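# Phone onto comic book, closed laptop onto its stand

## Task

Place the phone so it lies flat with all of it resting on the comic book, and set the closed laptop on the laptop stand with its top face upward and one long edge pressed against the stand's lips; when finished, neither gripper may be in contact with the phone or the laptop.

## Robot and tools

Robot: two arms, left_arm and right_arm, each with a parallel two-finger gripper. Calibrated base positions in the scene frame: left_arm at (+0.031, +0.243, 0) m, yaw quat_wxyz (+1.000, 0, 0, +0.014); right_arm at (-0.029, -0.309, 0) m, quat_wxyz (+1.000, 0, 0, +0.003). A camera stand is fixed to the floor behind the arms. Loose objects may occasionally get a small shove from outside.

Frame: the scene frame has its origin at table-top height, halfway between the nominal bases. +z points up, +x points out over the table, and +y is toward left_arm. Arm names do not match image sides. Gripper fingers extend along the gripper's own +z and close along its y. end_effector_position is the point between the pads, about 1 cm short of the tips. Reported hand poses can be wrong by a few centimetres, more when the arm reaches far.

execute_actions(actions, cameras): actions is a list of actions; each action is a list of up to 15 rows, one row per 1/30 s step, with a short table repeating its final row to fill 15 steps (0.5 s per action). Every row has exactly 14 numbers in [-1, 1]: for left_arm dx, dy, dz, rx, ry, rz, opening, then the same seven for right_arm. Both arms must always be filled. dx..rz are offsets along scene axes, measured from that arm's Hand target at the start of the action (not from the previous row); rx, ry, rz form one rotation vector about the hand position. Scale: 1.0 equals 0.6 m or 180 degrees. Repeating an offset moves the arm further. Sending six zeros re-requests the current Hand target. Opening is absolute, not an offset: +1 fully open (0.094 m), -1 closed. A 0 opening is a real command, so resend the present opening to leave a gripper unchanged. Images appear only for an empty actions list or when cameras names them ("all", a list of names, or []).

move(target, speed, blend, opening_speed, grip_force, blocking, cameras): target is one 14-number row laid out as above, or a list of up to 15 such rows; every row is an offset from the Hand targets at the move's start, not from the previous row. The grippers travel straight lines with no obstacle avoidance, all finishing together within 10 s. speed: m/s, 0.002 to 4.3, default 0.25 (rotation up to twice that in rad/s), one value or one per target. blend: metres of corner rounding per target; 0 stops at each. opening_speed: change per second on the -1..+1 scale, at least 0.2; use it for gentle closing. grip_force: newtons per pad, 10 to 50, one number or one per arm; it persists, and lower values close slowly. blocking=false returns after about 0.5 s while the move continues. The result adds a move: line such as done, off_target, moving, held or fault, plus limits (paced = pose clipped, held = steps withheld). Arms not named in the ending are done (within 10 mm and 2 degrees). done does not prove contact or no contact.

wait(seconds 0..10, cameras) lets time run with last commands held; stop(cameras) brakes a running move; zoom_image(camera cam_head_left or cam_head_right, region [x0,y0,x1,y1] in pixels, at most 504 by 504) magnifies the latest image; finished_scene(scene 1 or 2) ends the scene permanently. Cameras: cam_head_left and cam_head_right, 896x504 each.

Results: per arm end_effector_position (m) and end_effector_quat_wxyz in the scene frame, Hand target (the last commanded pose after clipping, from which new offsets count), Joint positions (last entry is opening in metres), joint velocities (may be omitted when all are noise), Joint torques (include gravity; entries 3 and 4 wrap at ±28 N m), grip_measured (on the command scale; reads slightly wide when empty, about 0.064 narrower than a firmly squeezed hard part), grip_effort_nm (motor effort, negative closing, not pad force), motor temperatures and Tool commands. Grippers often rest a few centimetres short of the target from friction and weight; send the remaining distance as a new offset.

Control details: commanded orientation is clipped to within 40 degrees of the measured one each step. Joint ranges (rad): waist -2.880..2.880, shoulder 0..3.142, elbow 0..3.019 (straight 2.964), wrist pitch -1.693..1.571, wrist yaw -1.571..1.571, wrist roll -2.094..2.094. Avoid paths passing near an arm's own base; go around it.

Cautions: nothing may fall off the table or be left off it. Avoid drops, releasing moving parts, fast impacts, and pressing far beyond contact; faster motion hits harder. Never let the arms or grippers collide or grip each other. A blocked arm keeps pushing until commanded back past its gripper. Holding loads, stretched arms or pushing into unreachable poses heats motors; at 100 °C the arm drops and faults for 30 to 60 s, sometimes without a MOTOR HOT warning at 85 °C. Thinking time lets the scene run. Finish with both grippers clear of phone and laptop.

Each tool is called after "Request:" in YAML: its name, and indented under it one key for each argument.

## Session

Scene 1 done. Now scene 2.

Request:
execute_actions:
  actions: []

Scene clock: 0.00 s.
left_arm: end_effector_position=(+0.5763, +0.0326, +0.2204) grip_measured=+1.000 grip_effort_nm=n/a end_effector_quat_wxyz=(+0.373, -0.189, +0.872, +0.255) | right_arm: end_effector_position=(+0.2774, -0.6662, +0.2410) grip_measured=+1.000 grip_effort_nm=n/a end_effector_quat_wxyz=(+0.133, +0.606, +0.784, +0.005)
Joint positions: left_arm=[-0.635 1.765 1.519 -1.122 -0.923 -0.933 0.094] | right_arm=[-0.891 1.406 1.314 -1.221 -0.069 0.44 0.094]
Joint velocities: within noise
Joint torques (N m): no reading
Motor temperatures (°C): left_arm=[22 27 33 23 28 24 27] | right_arm=[26 33 38 25 24 23 25]
Heat: left arm: hottest elbow 33 °C; right arm: hottest elbow 38 °C.
Hand target: left_arm +0.5824, +0.0285, +0.2385; +0.386, -0.198, +0.868, +0.242 | right_arm +0.2821, -0.6719, +0.2485; +0.142, +0.605, +0.783, +0.003
Tool commands: left_gripper/opening=+1.0 right_gripper/opening=+1.0

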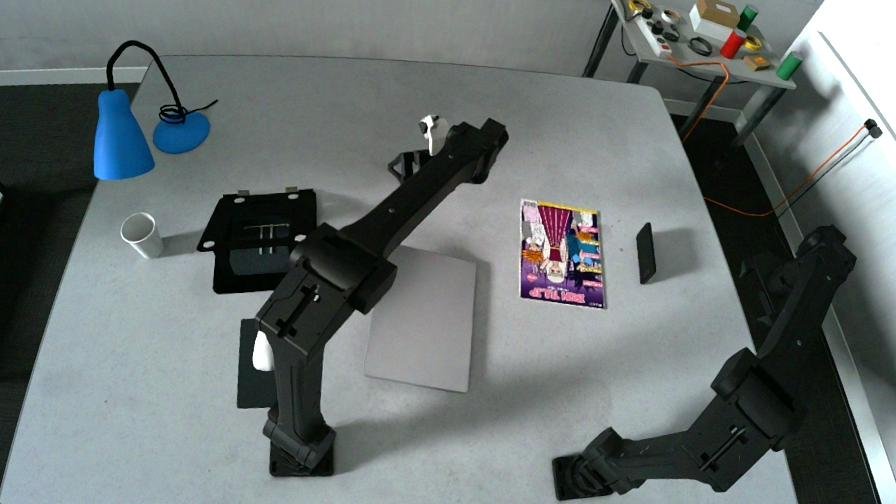

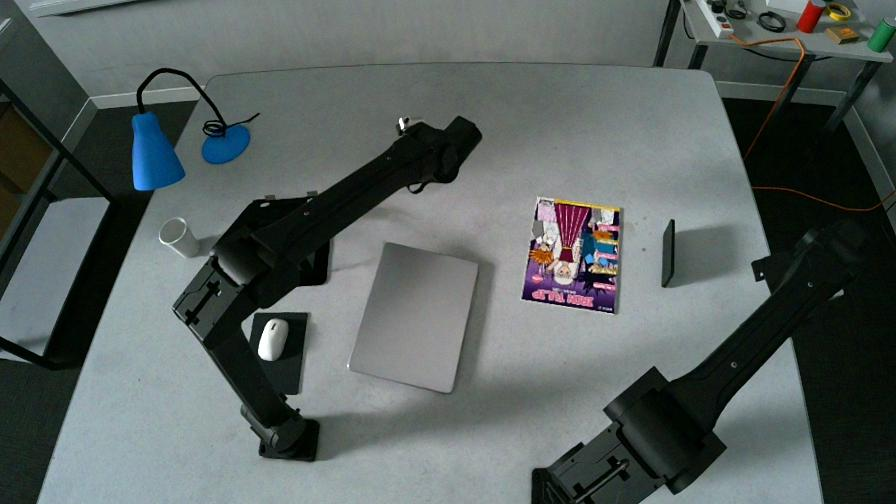

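Request:
zoom_image:
  camera: "cam_head_left"
  region: [510, 180, 690, 320]

Request:
zoom_image:
  camera: "cam_head_right"
  region: [510, 180, 690, 320]

Request:
zoom_image:
  camera: "cam_head_left"
  region: [180, 160, 500, 410]

Request:
zoom_image:
  camera: "cam_head_right"
  region: [200, 160, 520, 410]

Scaled by 2.800.

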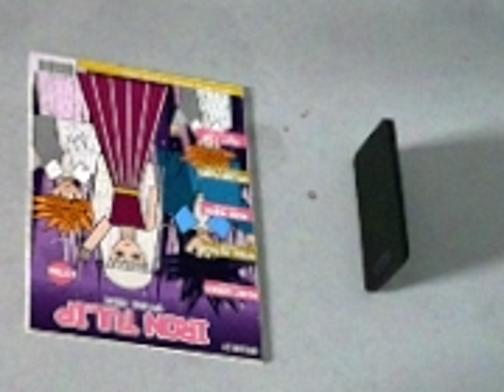

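Scaled by 2.800.

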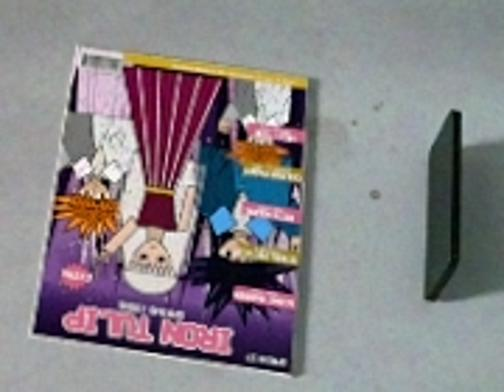

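Scaled by 1.575.

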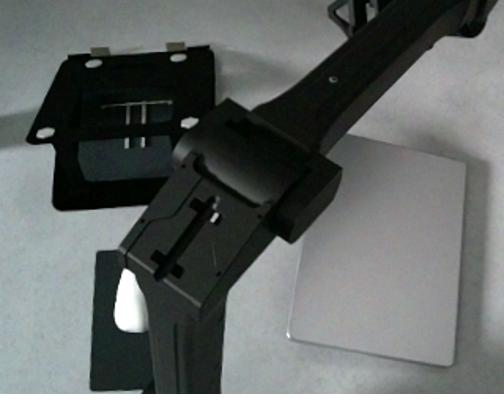

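Scaled by 1.575.

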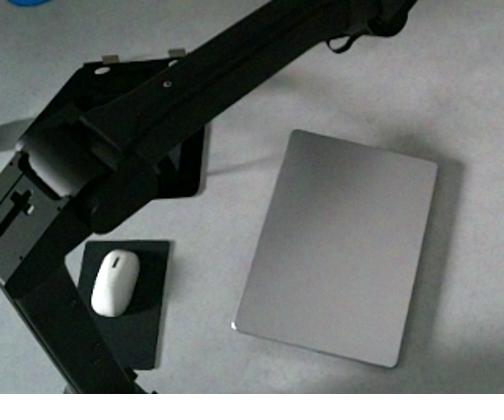

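Request:
move:
  target: [0, 0, 0, 0, 0, 0, 1, 0.3815, 0.2665, -0.06, 0.0035, 0.0964, 0.3796, 1]
  speed: 0.25
  grip_force: [50, 35]
  cameras: ["all"]

Request:
zoom_image:
  camera: "cam_head_left"
  region: [510, 160, 710, 320]

Request:
zoom_image:
  camera: "cam_head_right"
  region: [530, 160, 730, 320]

Scene clock: 74.57 s.
left_arm: end_effector_position=(+0.5763, +0.0326, +0.2204) grip_measured=+1.000 grip_effort_nm=0.02 end_effector_quat_wxyz=(+0.373, -0.189, +0.872, +0.255) | right_arm: end_effector_position=(+0.4941, -0.5088, +0.2085) grip_measured=+1.000 grip_effort_nm=-0.01 end_effector_quat_wxyz=(-0.006, +0.065, +0.998, +0.002)
Joint positions: left_arm=[-0.635 1.765 1.519 -1.122 -0.923 -0.933 0.094] | right_arm=[-0.369 1.822 1.759 -1.522 -0.001 -0.235 0.094]
Joint torques (N m): left_arm=[-1.61 -19.72 12.98 0.62 -0.61 -0.01] | right_arm=[0.97 -18.55 13.07 -0.25 0.08 0.04]
Motor temperatures (°C): left_arm=[22 31 39 23 28 24 27] | right_arm=[26 35 46 25 24 23 25]
Heat: left arm: hottest elbow 39 °C; right arm: hottest elbow 46 °C.
Hand target: left_arm +0.5824, +0.0285, +0.2385; +0.386, -0.198, +0.868, +0.242 | right_arm +0.5109, -0.5121, +0.2124; +0.000, +0.058, +0.998, +0.000
Off the commanded pose: left_arm 0.020 m, 2 deg | right_arm 0.018 m, 1 deg.
grip_force (N): 50, 35
move: off_target (left_arm, right_arm)

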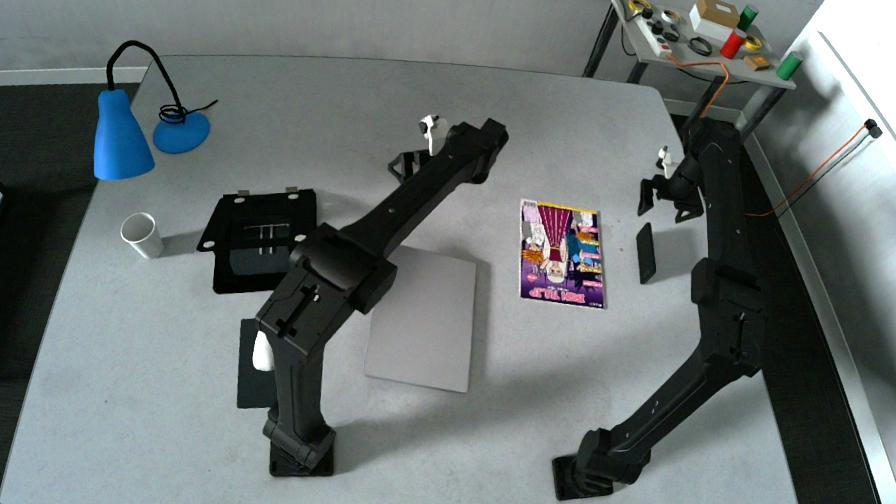

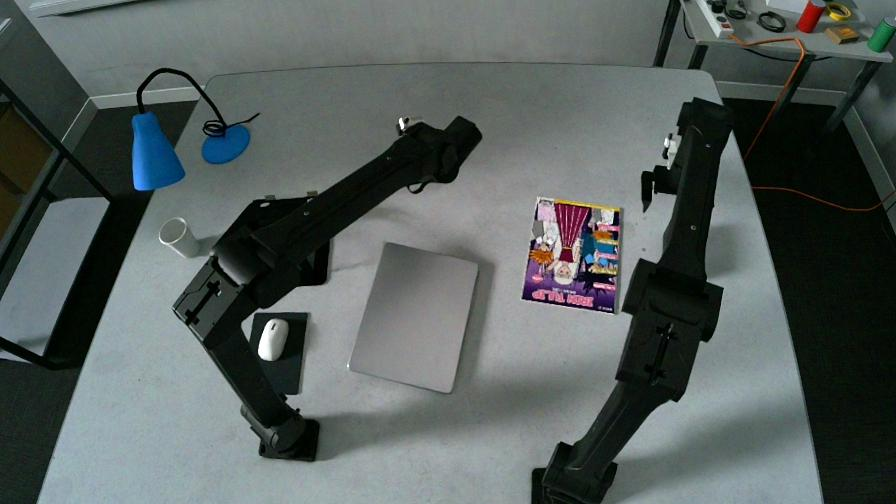

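Scaled by 2.520.

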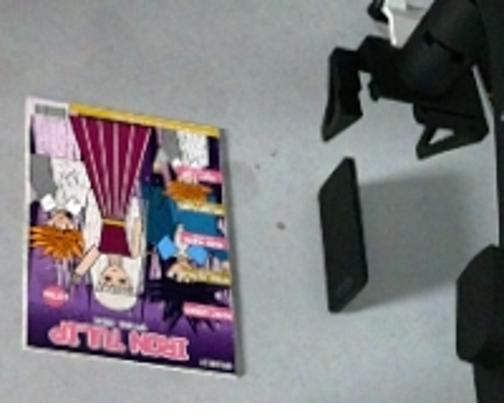

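Scaled by 2.520.

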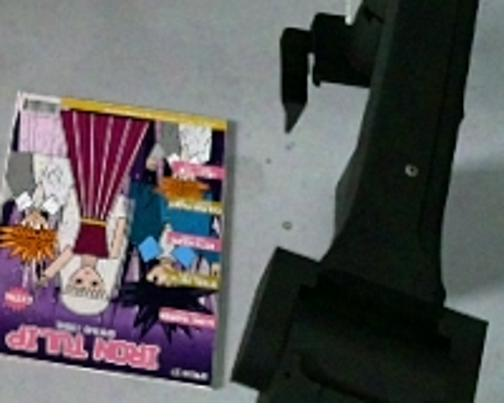

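Request:
move:
  target: [0, 0, 0, 0, 0, 0, 1, -0.005, -0.048, -0.147, 0, 0, 0, 1]
  speed: 0.2
  cameras: ["all"]

Request:
zoom_image:
  camera: "cam_head_left"
  region: [600, 180, 710, 300]

Request:
zoom_image:
  camera: "cam_head_right"
  region: [620, 180, 730, 300]

Scene clock: 88.80 s.
left_arm: end_effector_position=(+0.5763, +0.0326, +0.2204) grip_measured=+1.000 grip_effort_nm=0.03 end_effector_quat_wxyz=(+0.373, -0.189, +0.872, +0.255) | right_arm: end_effector_position=(+0.5081, -0.5358, +0.1390) grip_measured=+1.000 grip_effort_nm=-0.01 end_effector_quat_wxyz=(+0.007, +0.058, +0.998, -0.002)
Joint positions: left_arm=[-0.635 1.765 1.519 -1.122 -0.923 -0.933 0.094] | right_arm=[-0.404 1.892 1.677 -1.34 -0.001 -0.282 0.094]
Joint torques (N m): left_arm=[-0.91 -18.37 12.74 0.76 -0.6 -0.01] | right_arm=[0.09 -19.96 8.25 0.59 0.06 0.08]
Motor temperatures (°C): left_arm=[22 31 39 23 28 24 27] | right_arm=[26 35 51 25 24 23 25]
Heat: left arm: hottest elbow 39 °C; right arm: hottest elbow 51 °C.
Hand target: left_arm +0.5824, +0.0285, +0.2385; +0.386, -0.198, +0.868, +0.242 | right_arm +0.5080, -0.5408, +0.1244; +0.000, +0.057, +0.998, +0.000
Off the commanded pose: left_arm 0.020 m, 2 deg | right_arm 0.016 m, 1 deg.
grip_force (N): 50, 35
move: off_target (left_arm, right_arm)

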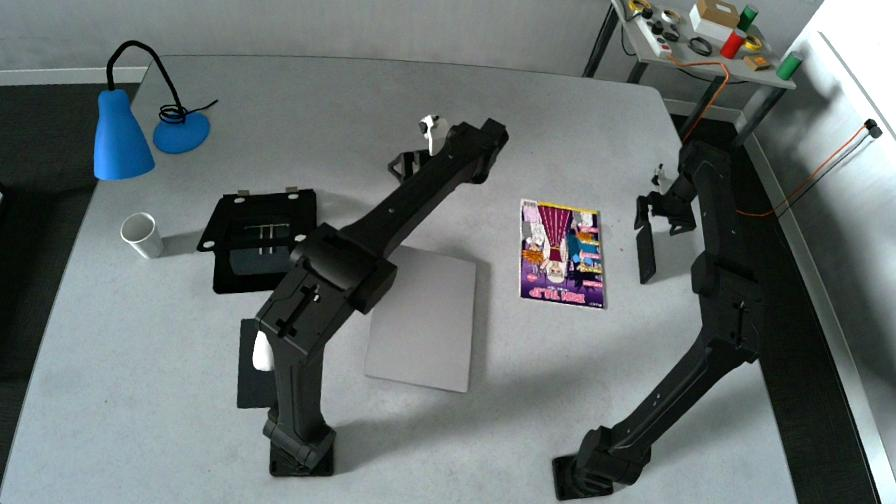

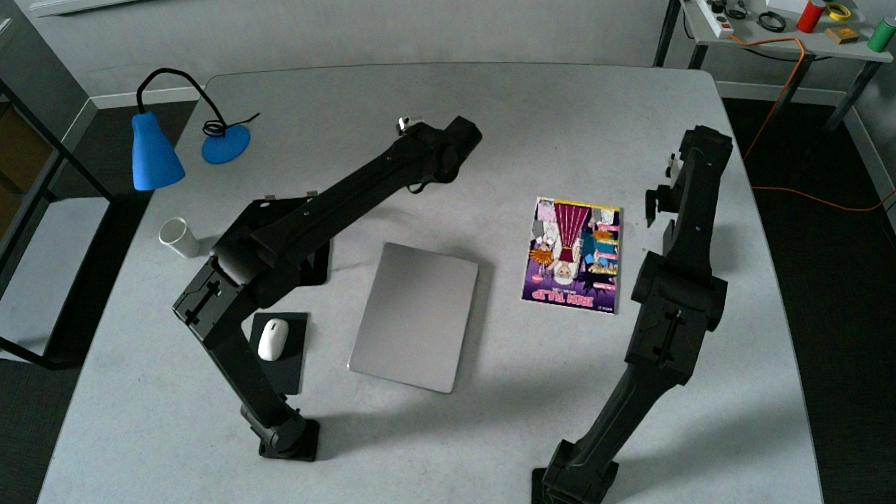

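Scaled by 4.200.

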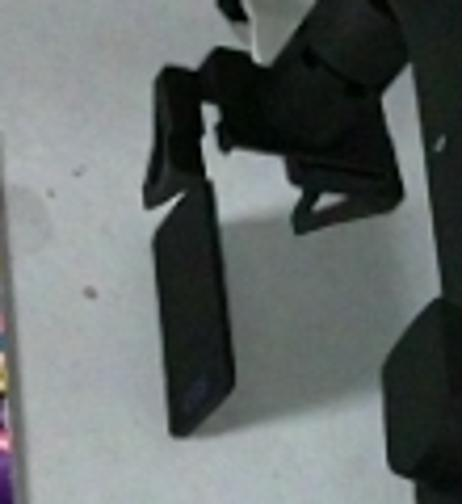

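Scaled by 4.200.

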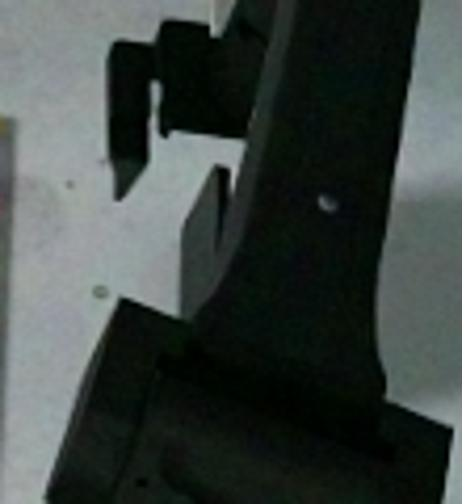

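Request:
move:
  target: [0, 0, 0, 0, 0, 0, 1, -0.0117, -0.033, -0.12, 0, 0, 0, 1]
  speed: 0.12
  cameras: ["all"]

Request:
zoom_image:
  camera: "cam_head_left"
  region: [600, 180, 710, 300]

Request:
zoom_image:
  camera: "cam_head_right"
  region: [620, 180, 730, 300]

Scene clock: 96.13 s.
left_arm: end_effector_position=(+0.5763, +0.0326, +0.2204) grip_measured=+1.000 grip_effort_nm=0.03 end_effector_quat_wxyz=(+0.373, -0.189, +0.872, +0.255) | right_arm: end_effector_position=(+0.5054, -0.5558, +0.0726) grip_measured=+1.000 grip_effort_nm=-0.01 end_effector_quat_wxyz=(+0.013, +0.057, +0.998, -0.005)
Joint positions: left_arm=[-0.635 1.765 1.519 -1.122 -0.923 -0.933 0.094] | right_arm=[-0.437 1.95 1.584 -1.177 -0.001 -0.318 0.094]
Joint torques (N m): left_arm=[-1.38 -19.02 12.71 0.49 -0.57 0] | right_arm=[-0.21 -21.19 7.42 0.57 0.06 0.12]
Heat: left arm: hottest elbow 39 °C; right arm: hottest elbow 50 °C.
Hand target: left_arm +0.5824, +0.0285, +0.2385; +0.386, -0.198, +0.868, +0.242 | right_arm +0.5010, -0.5606, +0.0522; +0.000, +0.058, +0.998, +0.000
Off the commanded pose: left_arm 0.020 m, 2 deg | right_arm 0.021 m, 2 deg.
grip_force (N): 50, 35
move: off_target (left_arm, right_arm)

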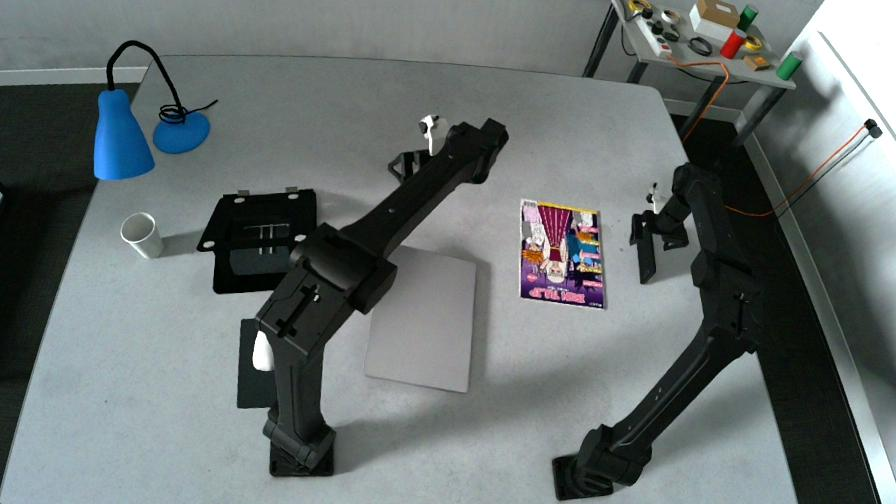

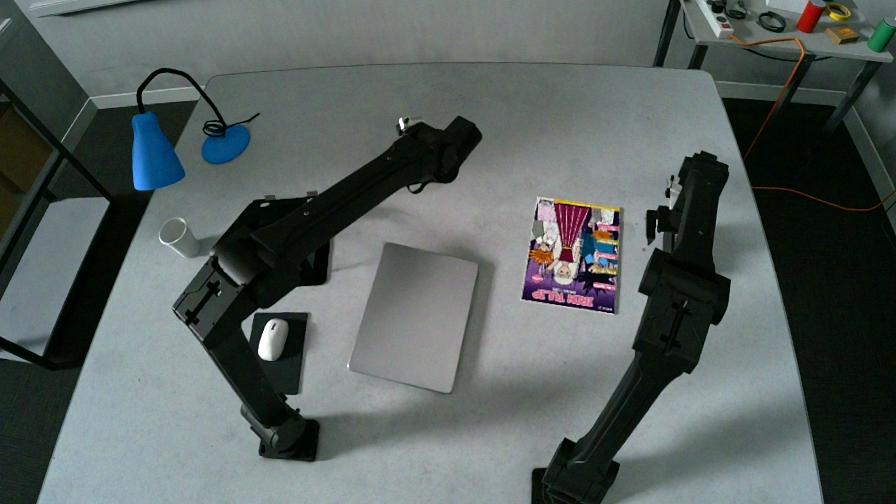

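Scaled by 4.200.

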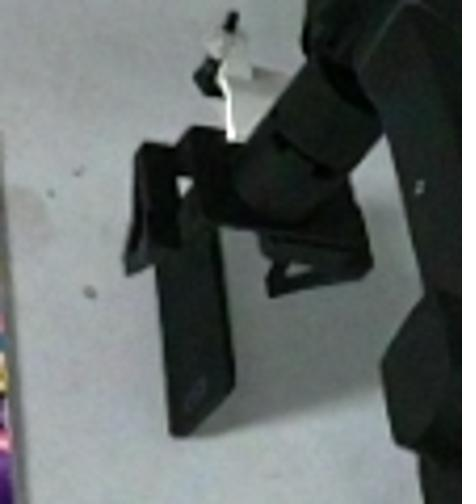

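Scaled by 4.200.

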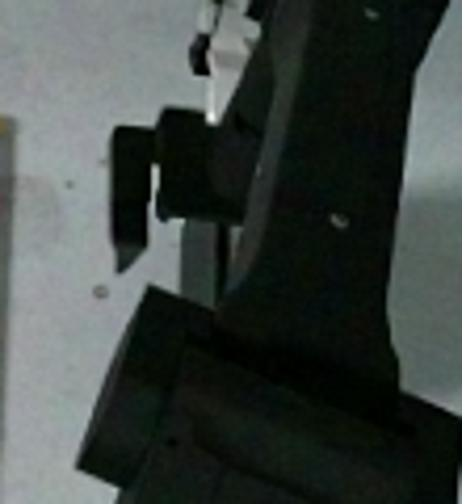

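Request:
move:
  target: [0, 0, 0, 0, 0, 0, 1, -0.005, -0.003, -0.04, 0, 0, 0, 1]
  speed: 0.08
  cameras: ["cam_head_left"]

Request:
zoom_image:
  camera: "cam_head_left"
  region: [600, 180, 710, 300]

Scene clock: 100.40 s.
left_arm: end_effector_position=(+0.5763, +0.0326, +0.2204) grip_measured=+1.000 grip_effort_nm=0.03 end_effector_quat_wxyz=(+0.373, -0.189, +0.872, +0.255) | right_arm: end_effector_position=(+0.5054, -0.5573, +0.0529) grip_measured=+1.000 grip_effort_nm=-0.01 end_effector_quat_wxyz=(+0.017, +0.055, +0.998, -0.006)
Joint positions: left_arm=[-0.635 1.765 1.519 -1.122 -0.923 -0.933 0.094] | right_arm=[-0.439 1.966 1.553 -1.123 -0.001 -0.324 0.094]
Joint torques (N m): left_arm=[-0.97 -18.9 12.72 0.7 -0.55 -0.02] | right_arm=[-0.38 -20.07 7.15 0.58 0.05 0.1]
Heat: left arm: hottest elbow 39 °C; right arm: hottest elbow 49 °C.
Hand target: left_arm +0.5824, +0.0285, +0.2385; +0.386, -0.198, +0.868, +0.242 | right_arm +0.4978, -0.5624, +0.0282; +0.000, +0.058, +0.998, +0.000
Off the commanded pose: left_arm 0.020 m, 2 deg | right_arm 0.026 m, 2 deg.
grip_force (N): 50, 35
move: off_target (left_arm, right_arm)
Images, in order (width x height): cam_head_left 896x504.

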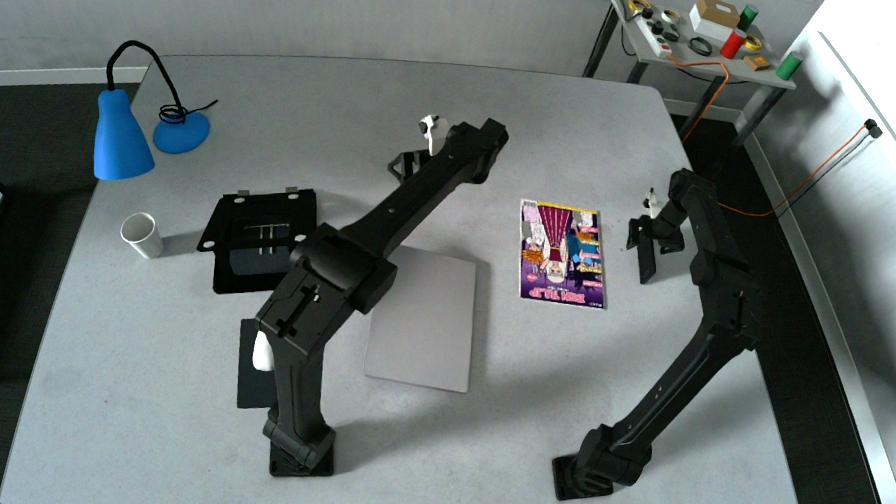

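Scaled by 4.200.

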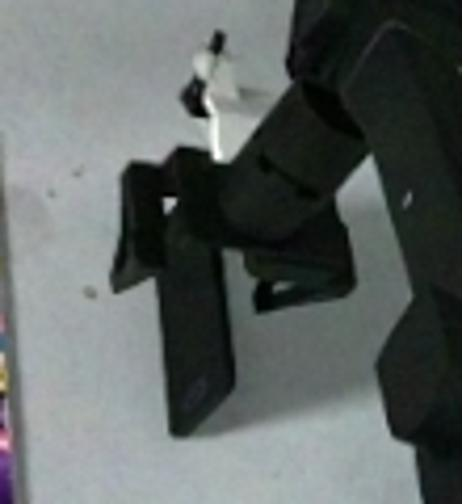

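Request:
move:
  target:
    - [0, 0, 0, 0, 0, 0, 1, -0.002, -0.018, 0.0, 0, 0, 0, 1]
    - [0, 0, 0, 0, 0, 0, 1, -0.002, -0.018, 0.0, 0, 0, 0, -0.95]
  speed: 0.08
  opening_speed: 0.6
  cameras: ["cam_head_left"]

Request:
zoom_image:
  camera: "cam_head_left"
  region: [600, 180, 710, 300]

Scene clock: 111.10 s.
left_arm: end_effector_position=(+0.5763, +0.0326, +0.2204) grip_measured=+1.000 grip_effort_nm=0.03 end_effector_quat_wxyz=(+0.373, -0.189, +0.872, +0.255) | right_arm: end_effector_position=(+0.4999, -0.5676, +0.0488) grip_measured=-0.834 grip_effort_nm=-0.72 end_effector_quat_wxyz=(+0.014, +0.056, +0.998, -0.005)
Joint positions: left_arm=[-0.635 1.765 1.519 -1.122 -0.923 -0.933 0.094] | right_arm=[-0.459 1.973 1.553 -1.122 -0.001 -0.342 0.008]
Joint torques (N m): left_arm=[-2.08 -18.9 12.81 0.53 -0.59 0.01] | right_arm=[-0.21 -20.19 8.13 0.39 0.08 0.08]
Heat: left arm: hottest elbow 39 °C; right arm: hottest elbow 48 °C.
Hand target: left_arm +0.5824, +0.0285, +0.2385; +0.386, -0.198, +0.868, +0.242 | right_arm +0.4967, -0.5732, +0.0283; +0.000, +0.058, +0.998, +0.000
Off the commanded pose: left_arm 0.020 m, 2 deg | right_arm 0.022 m, 2 deg.
grip_force (N): 50, 35
move: off_target (left_arm, right_arm); target 2's new opening was sent with right_arm's hand 0.022 m and 2 deg from that target
Images, in order (width x height): cam_head_left 896x504.

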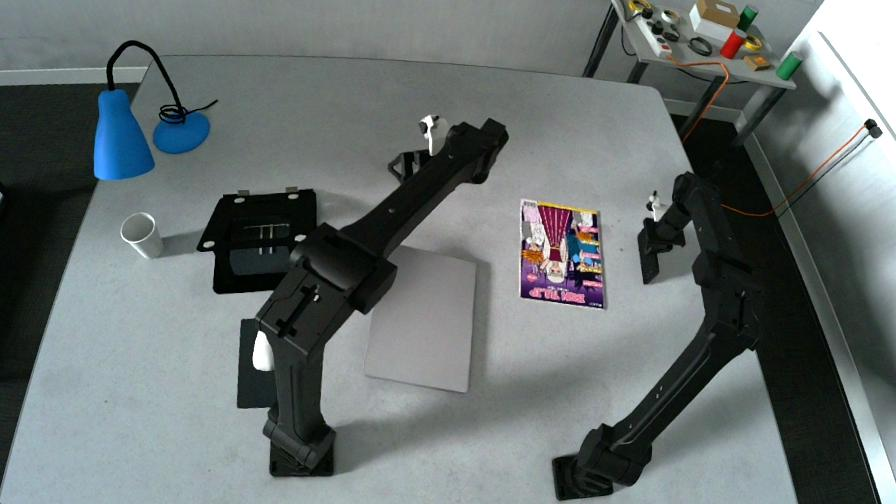

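Scaled by 4.200.

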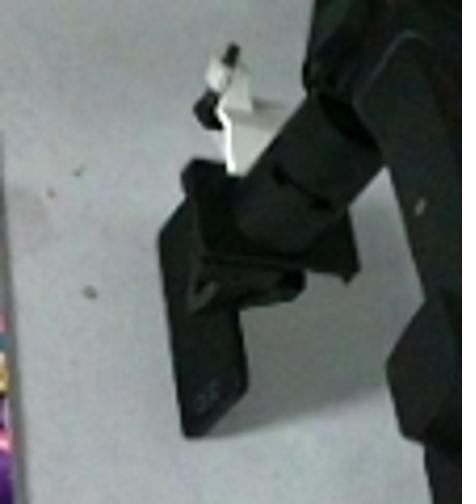

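Request:
move:
  target:
    - [0, 0, 0, 0, 0, 0, 1, 0, 0, 0.12, 0, 0, 0, -0.95]
    - [0, 0, 0, 0, 0, 0, 1, 0.025, 0.308, 0.22, 0.3036, -0.0351, 0, -0.95]
  speed: [0.1, 0.2]
  blend: [0.03, 0]
  cameras: ["all"]

Request:
zoom_image:
  camera: "cam_head_left"
  region: [500, 160, 700, 320]

Request:
zoom_image:
  camera: "cam_head_right"
  region: [500, 160, 700, 320]

Scene clock: 133.57 s.
left_arm: end_effector_position=(+0.5763, +0.0326, +0.2204) grip_measured=+1.000 grip_effort_nm=0.03 end_effector_quat_wxyz=(+0.373, -0.189, +0.872, +0.255) | right_arm: end_effector_position=(+0.5014, -0.3904, +0.1551) grip_measured=-0.835 grip_effort_nm=-0.76 end_effector_quat_wxyz=(+0.023, +0.060, +0.886, +0.459)
Joint positions: left_arm=[-0.635 1.765 1.519 -1.122 -0.923 -0.933 0.094] | right_arm=[-0.413 1.961 1.611 -1.606 -0.898 -0.46 0.008]
Joint torques (N m): left_arm=[-1.32 -18.96 12.83 0.8 -0.58 -0.03] | right_arm=[1.26 -21.25 10.43 -0.98 -0.72 0]
Heat: left arm: hottest elbow 40 °C; right arm: hottest elbow 48 °C.
Hand target: left_arm +0.5824, +0.0285, +0.2385; +0.386, -0.198, +0.868, +0.242 | right_arm +0.5117, -0.3884, +0.1603; +0.026, +0.051, +0.886, +0.461
Off the commanded pose: left_arm 0.020 m, 2 deg | right_arm 0.012 m, 1 deg.
grip_force (N): 50, 35
move: off_target (left_arm, right_arm)

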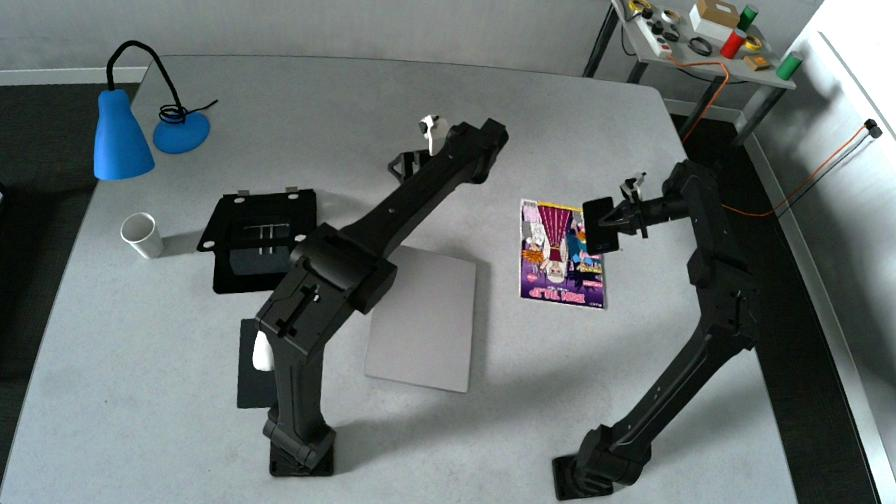

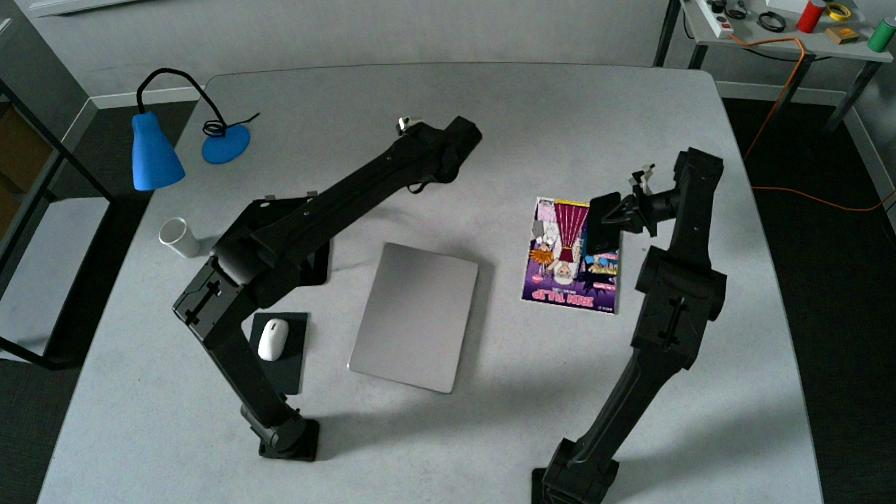

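Scaled by 2.520.

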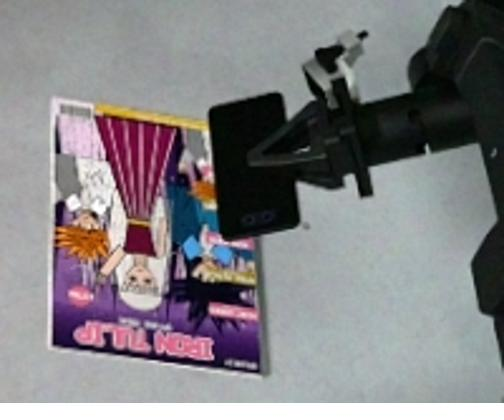

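Scaled by 2.520.

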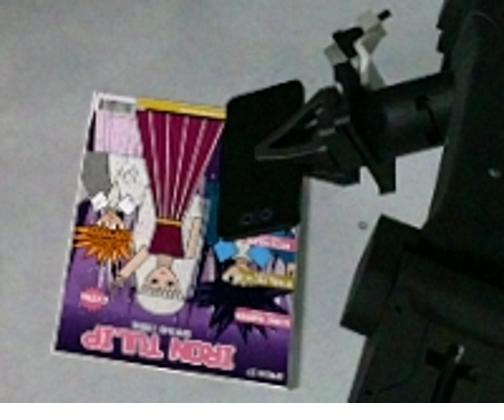

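Request:
move:
  target:
    - [0, 0, 0, 0, 0, 0, 1, -0.01, 0.1, -0.05, 0, 0, 0, -0.95]
    - [0, 0, 0, 0, 0, 0, 1, -0.01, 0.1, -0.15, 0, 0, 0, -0.95]
  speed: [0.15, 0.12]
  blend: [0.02, 0]
  cameras: ["all"]

Request:
zoom_image:
  camera: "cam_head_left"
  region: [500, 170, 660, 320]

Request:
zoom_image:
  camera: "cam_head_right"
  region: [510, 170, 670, 320]

Scene clock: 140.43 s.
left_arm: end_effector_position=(+0.5763, +0.0326, +0.2204) grip_measured=+1.000 grip_effort_nm=0.03 end_effector_quat_wxyz=(+0.373, -0.189, +0.872, +0.255) | right_arm: end_effector_position=(+0.5077, -0.3317, +0.0839) grip_measured=-0.835 grip_effort_nm=-0.76 end_effector_quat_wxyz=(+0.038, +0.043, +0.889, +0.455)
Joint positions: left_arm=[-0.635 1.765 1.519 -1.122 -0.923 -0.933 0.094] | right_arm=[-0.309 1.971 1.433 -1.267 -0.929 -0.324 0.008]
Joint torques (N m): left_arm=[-1.85 -19.19 12.64 0.72 -0.59 0] | right_arm=[0.73 -20.72 6.6 0.09 -0.72 0.16]
Heat: left arm: hottest elbow 40 °C; right arm: hottest elbow 47 °C.
Hand target: left_arm +0.5824, +0.0285, +0.2385; +0.386, -0.198, +0.868, +0.242 | right_arm +0.5057, -0.3285, +0.0703; +0.026, +0.051, +0.886, +0.461
Off the commanded pose: left_arm 0.020 m, 2 deg | right_arm 0.014 m, 2 deg.
grip_force (N): 50, 35
move: off_target (left_arm, right_arm)

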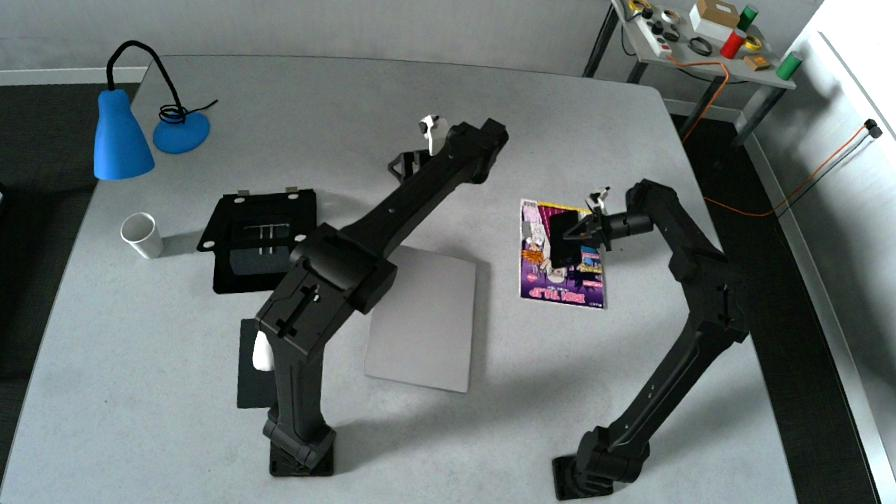

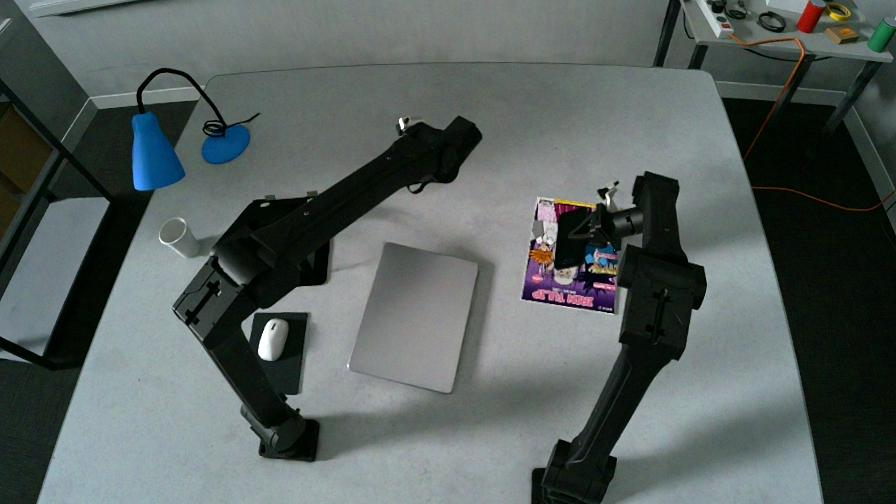

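Scaled by 3.150.

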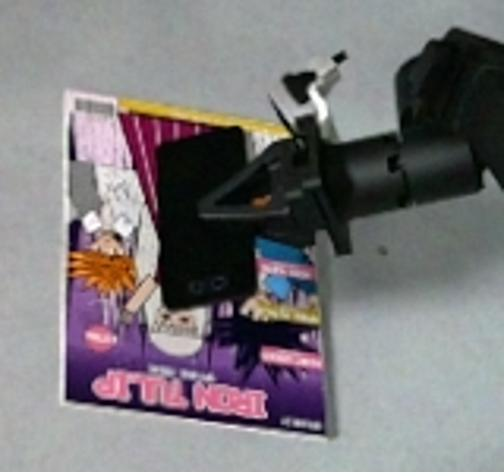

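Scaled by 3.150.

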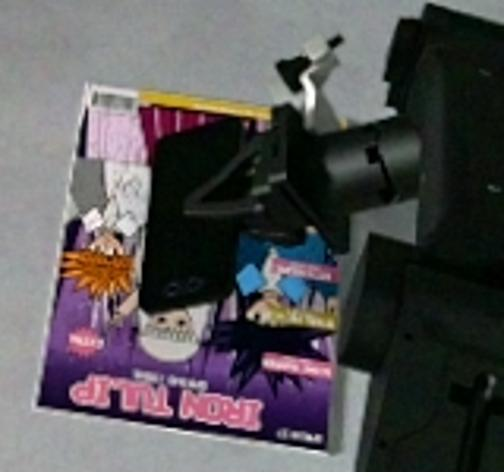

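Request:
move:
  target: [0, 0, 0, 0, 0, 0, 1, 0.0, 0.005, -0.06, 0, 0, 0, -0.95]
  speed: 0.08
  cameras: ["all"]

Request:
zoom_image:
  camera: "cam_head_left"
  region: [500, 170, 660, 320]

Request:
zoom_image:
  camera: "cam_head_right"
  region: [510, 170, 670, 320]

Scene clock: 145.90 s.
left_arm: end_effector_position=(+0.5763, +0.0326, +0.2204) grip_measured=+1.000 grip_effort_nm=0.03 end_effector_quat_wxyz=(+0.373, -0.189, +0.872, +0.255) | right_arm: end_effector_position=(+0.5070, -0.3314, +0.0440) grip_measured=-0.835 grip_effort_nm=-0.76 end_effector_quat_wxyz=(+0.036, +0.047, +0.888, +0.456)
Joint positions: left_arm=[-0.635 1.765 1.519 -1.122 -0.923 -0.933 0.094] | right_arm=[-0.309 2.027 1.402 -1.181 -0.929 -0.316 0.008]
Joint torques (N m): left_arm=[-1.38 -19.6 12.79 0.64 -0.59 -0.02] | right_arm=[1.14 -20.66 6.34 0.05 -0.75 0.18]
Heat: left arm: hottest elbow 40 °C; right arm: hottest elbow 47 °C.
Hand target: left_arm +0.5824, +0.0285, +0.2385; +0.386, -0.198, +0.868, +0.242 | right_arm +0.5057, -0.3255, +0.0343; +0.026, +0.051, +0.886, +0.461
Off the commanded pose: left_arm 0.020 m, 2 deg | right_arm 0.011 m, 1 deg.
grip_force (N): 50, 35
move: off_target (left_arm, right_arm)

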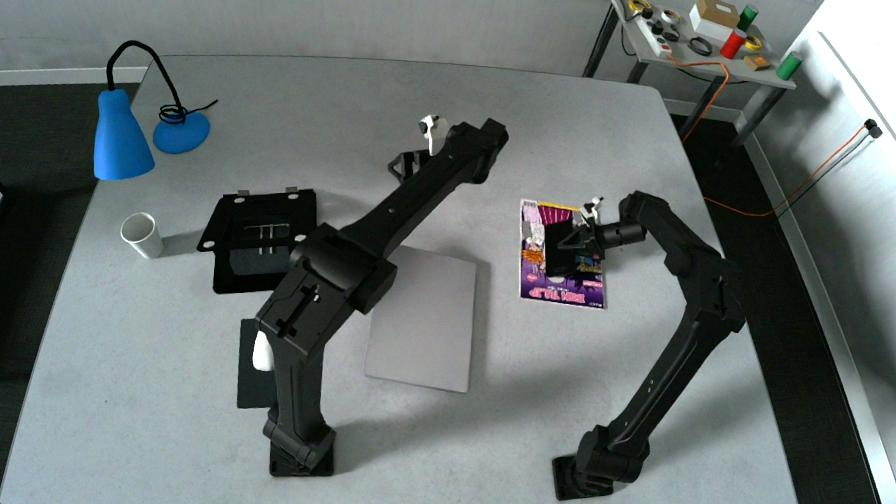

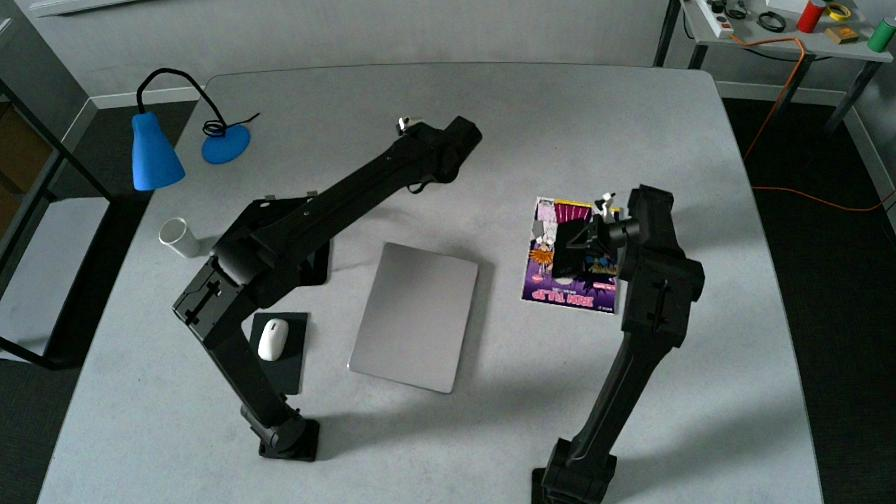

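Scaled by 3.150.

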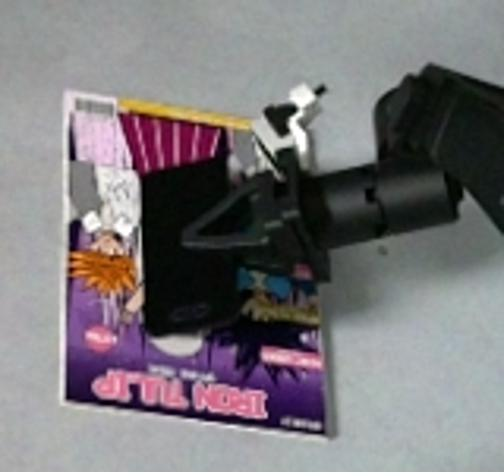

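Scaled by 3.150.

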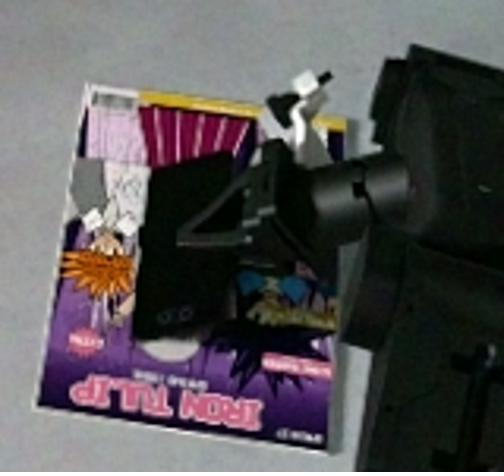

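Request:
move:
  target: [0, 0, 0, 0, 0, 0, 1, 0.0, 0.005, -0.022, 0.0552, -0.0064, 0, -0.95]
  speed: 0.06
  cameras: ["cam_head_left"]

Request:
zoom_image:
  camera: "cam_head_left"
  region: [500, 170, 660, 320]

Scene clock: 153.87 s.
left_arm: end_effector_position=(+0.5763, +0.0326, +0.2204) grip_measured=+1.000 grip_effort_nm=0.03 end_effector_quat_wxyz=(+0.373, -0.189, +0.872, +0.255) | right_arm: end_effector_position=(+0.5019, -0.3153, +0.0320) grip_measured=-0.835 grip_effort_nm=-0.76 end_effector_quat_wxyz=(+0.039, +0.038, +0.845, +0.533)
Joint positions: left_arm=[-0.635 1.765 1.519 -1.122 -0.923 -0.933 0.094] | right_arm=[-0.311 2.104 1.402 -1.245 -1.091 -0.446 0.008]
Joint torques (N m): left_arm=[-1.26 -19.78 12.72 0.79 -0.56 -0.03] | right_arm=[-0.21 -19.6 7.86 -0.81 -0.57 0.03]
Motor temperatures (°C): left_arm=[22 32 40 23 28 24 27] | right_arm=[26 39 46 25 25 23 26]
Heat: left arm: hottest elbow 40 °C; right arm: hottest elbow 46 °C.
Hand target: left_arm +0.5824, +0.0285, +0.2385; +0.386, -0.198, +0.868, +0.242 | right_arm +0.5057, -0.3225, +0.0210; +0.031, +0.048, +0.842, +0.536
Off the commanded pose: left_arm 0.020 m, 2 deg | right_arm 0.014 m, 2 deg.
grip_force (N): 50, 35
move: off_target (left_arm, right_arm)
Images, in order (width x height): cam_head_left 896x504.

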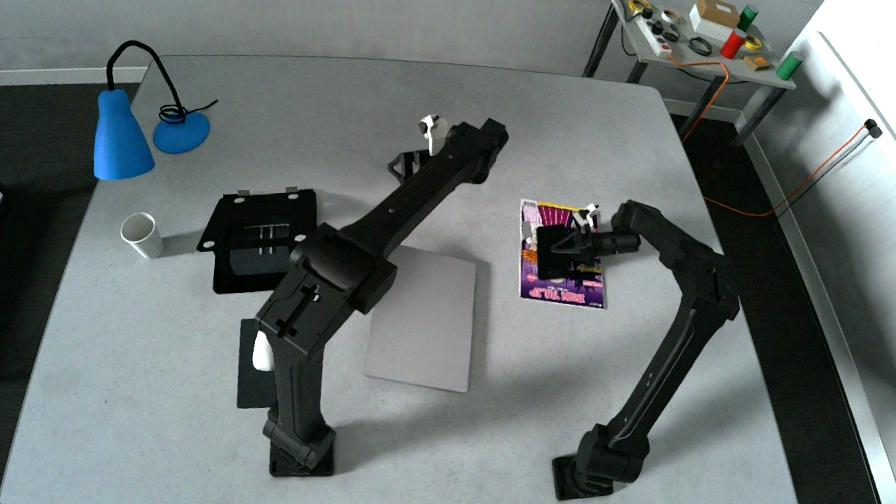

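Scaled by 3.150.

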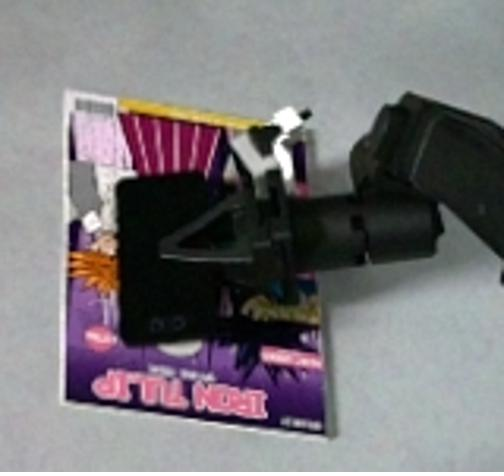

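Request:
move:
  target: [0, 0, 0, 0, 0, 0, 1, 0.003, -0.025, -0.018, 0, 0, 0, -0.95]
  speed: 0.05
  cameras: ["cam_head_left"]

Request:
zoom_image:
  camera: "cam_head_left"
  region: [500, 170, 660, 320]

Scene clock: 165.10 s.
left_arm: end_effector_position=(+0.5763, +0.0326, +0.2204) grip_measured=+1.000 grip_effort_nm=0.03 end_effector_quat_wxyz=(+0.373, -0.189, +0.872, +0.255) | right_arm: end_effector_position=(+0.5003, -0.3242, +0.0297) grip_measured=-0.835 grip_effort_nm=-0.76 end_effector_quat_wxyz=(+0.039, +0.036, +0.841, +0.539)
Joint positions: left_arm=[-0.635 1.765 1.519 -1.122 -0.923 -0.933 0.094] | right_arm=[-0.329 2.124 1.419 -1.291 -1.096 -0.5 0.008]
Joint torques (N m): left_arm=[-1.26 -19.66 13.01 0.79 -0.53 0.04] | right_arm=[-0.73 -18.37 8.61 -0.81 -0.04 0.14]
Heat: left arm: hottest elbow 40 °C; right arm: hottest elbow 45 °C.
Hand target: left_arm +0.5824, +0.0285, +0.2385; +0.386, -0.198, +0.868, +0.242 | right_arm +0.5074, -0.3374, +0.0103; +0.031, +0.048, +0.842, +0.536
Off the commanded pose: left_arm 0.020 m, 2 deg | right_arm 0.025 m, 2 deg.
grip_force (N): 50, 35
move: off_target (left_arm, right_arm)
Images, in order (width x height): cam_head_left 896x504.

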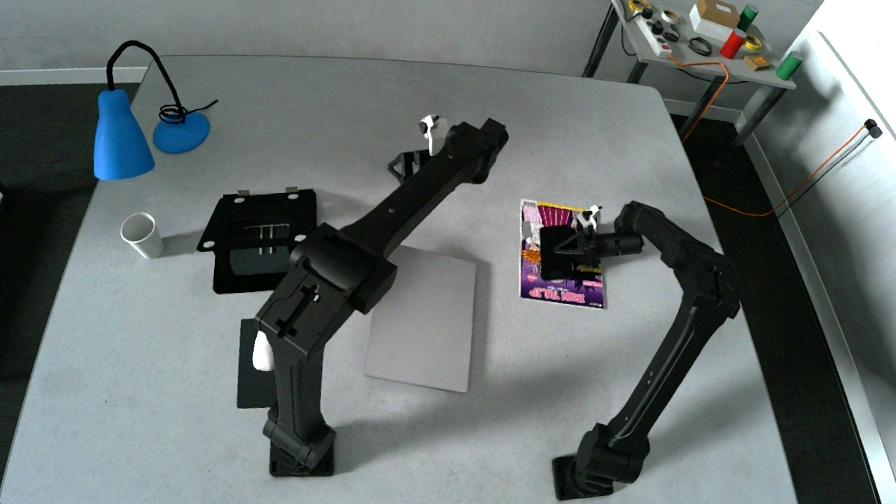

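Scaled by 3.150.

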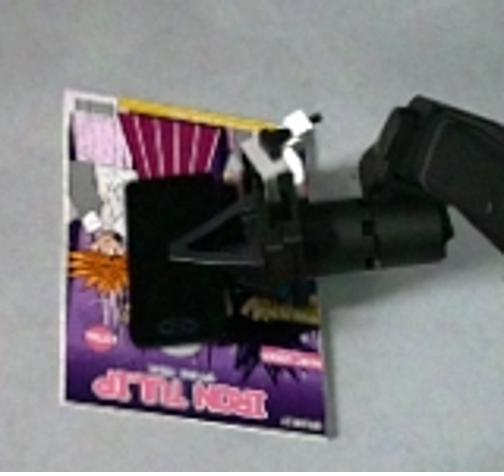

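Request:
move:
  target: [0, 0, 0, 0, 0, 0, 1, 0.0, 0.0, 0.006, 0, 0, 0, -0.72]
  speed: 0.05
  opening_speed: 0.25
  cameras: ["cam_head_left"]

Request:
zoom_image:
  camera: "cam_head_left"
  region: [500, 170, 660, 320]

Scene clock: 181.37 s.
left_arm: end_effector_position=(+0.5763, +0.0326, +0.2204) grip_measured=+1.000 grip_effort_nm=0.03 end_effector_quat_wxyz=(+0.373, -0.189, +0.872, +0.255) | right_arm: end_effector_position=(+0.4991, -0.3275, +0.0252) grip_measured=-0.722 grip_effort_nm=0.04 end_effector_quat_wxyz=(+0.036, +0.040, +0.842, +0.537)
Joint positions: left_arm=[-0.635 1.765 1.519 -1.122 -0.923 -0.933 0.094] | right_arm=[-0.335 2.132 1.421 -1.293 -1.089 -0.5 0.013]
Joint torques (N m): left_arm=[-0.67 -18.9 12.66 0.72 -0.68 -0.03] | right_arm=[-0.32 -19.55 8.46 -0.87 -0.3 0.11]
Heat: left arm: hottest elbow 40 °C; right arm: hottest elbow 45 °C.
Hand target: left_arm +0.5824, +0.0285, +0.2385; +0.386, -0.198, +0.868, +0.242 | right_arm +0.5075, -0.3374, +0.0139; +0.031, +0.048, +0.842, +0.536
Off the commanded pose: left_arm 0.020 m, 2 deg | right_arm 0.017 m, 1 deg.
grip_force (N): 50, 35
move: off_target (left_arm, right_arm)
Images, in order (width x height): cam_head_left 896x504.

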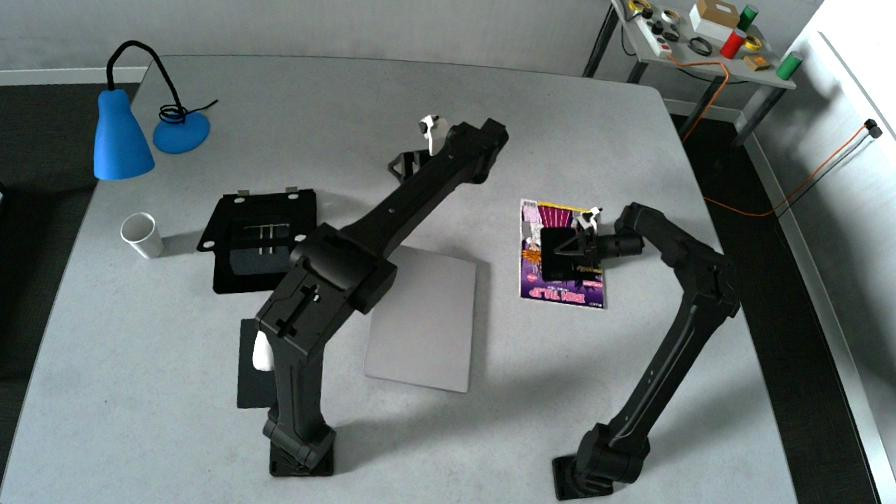

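Scaled by 3.150.

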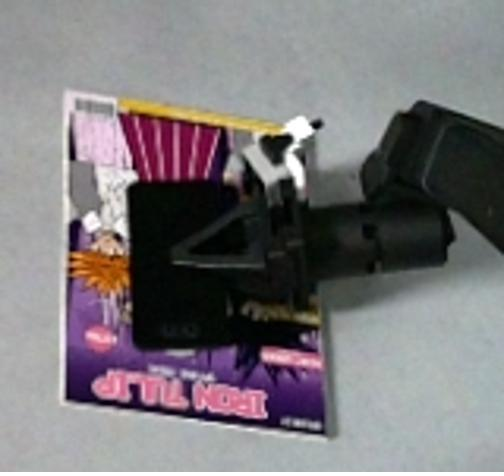

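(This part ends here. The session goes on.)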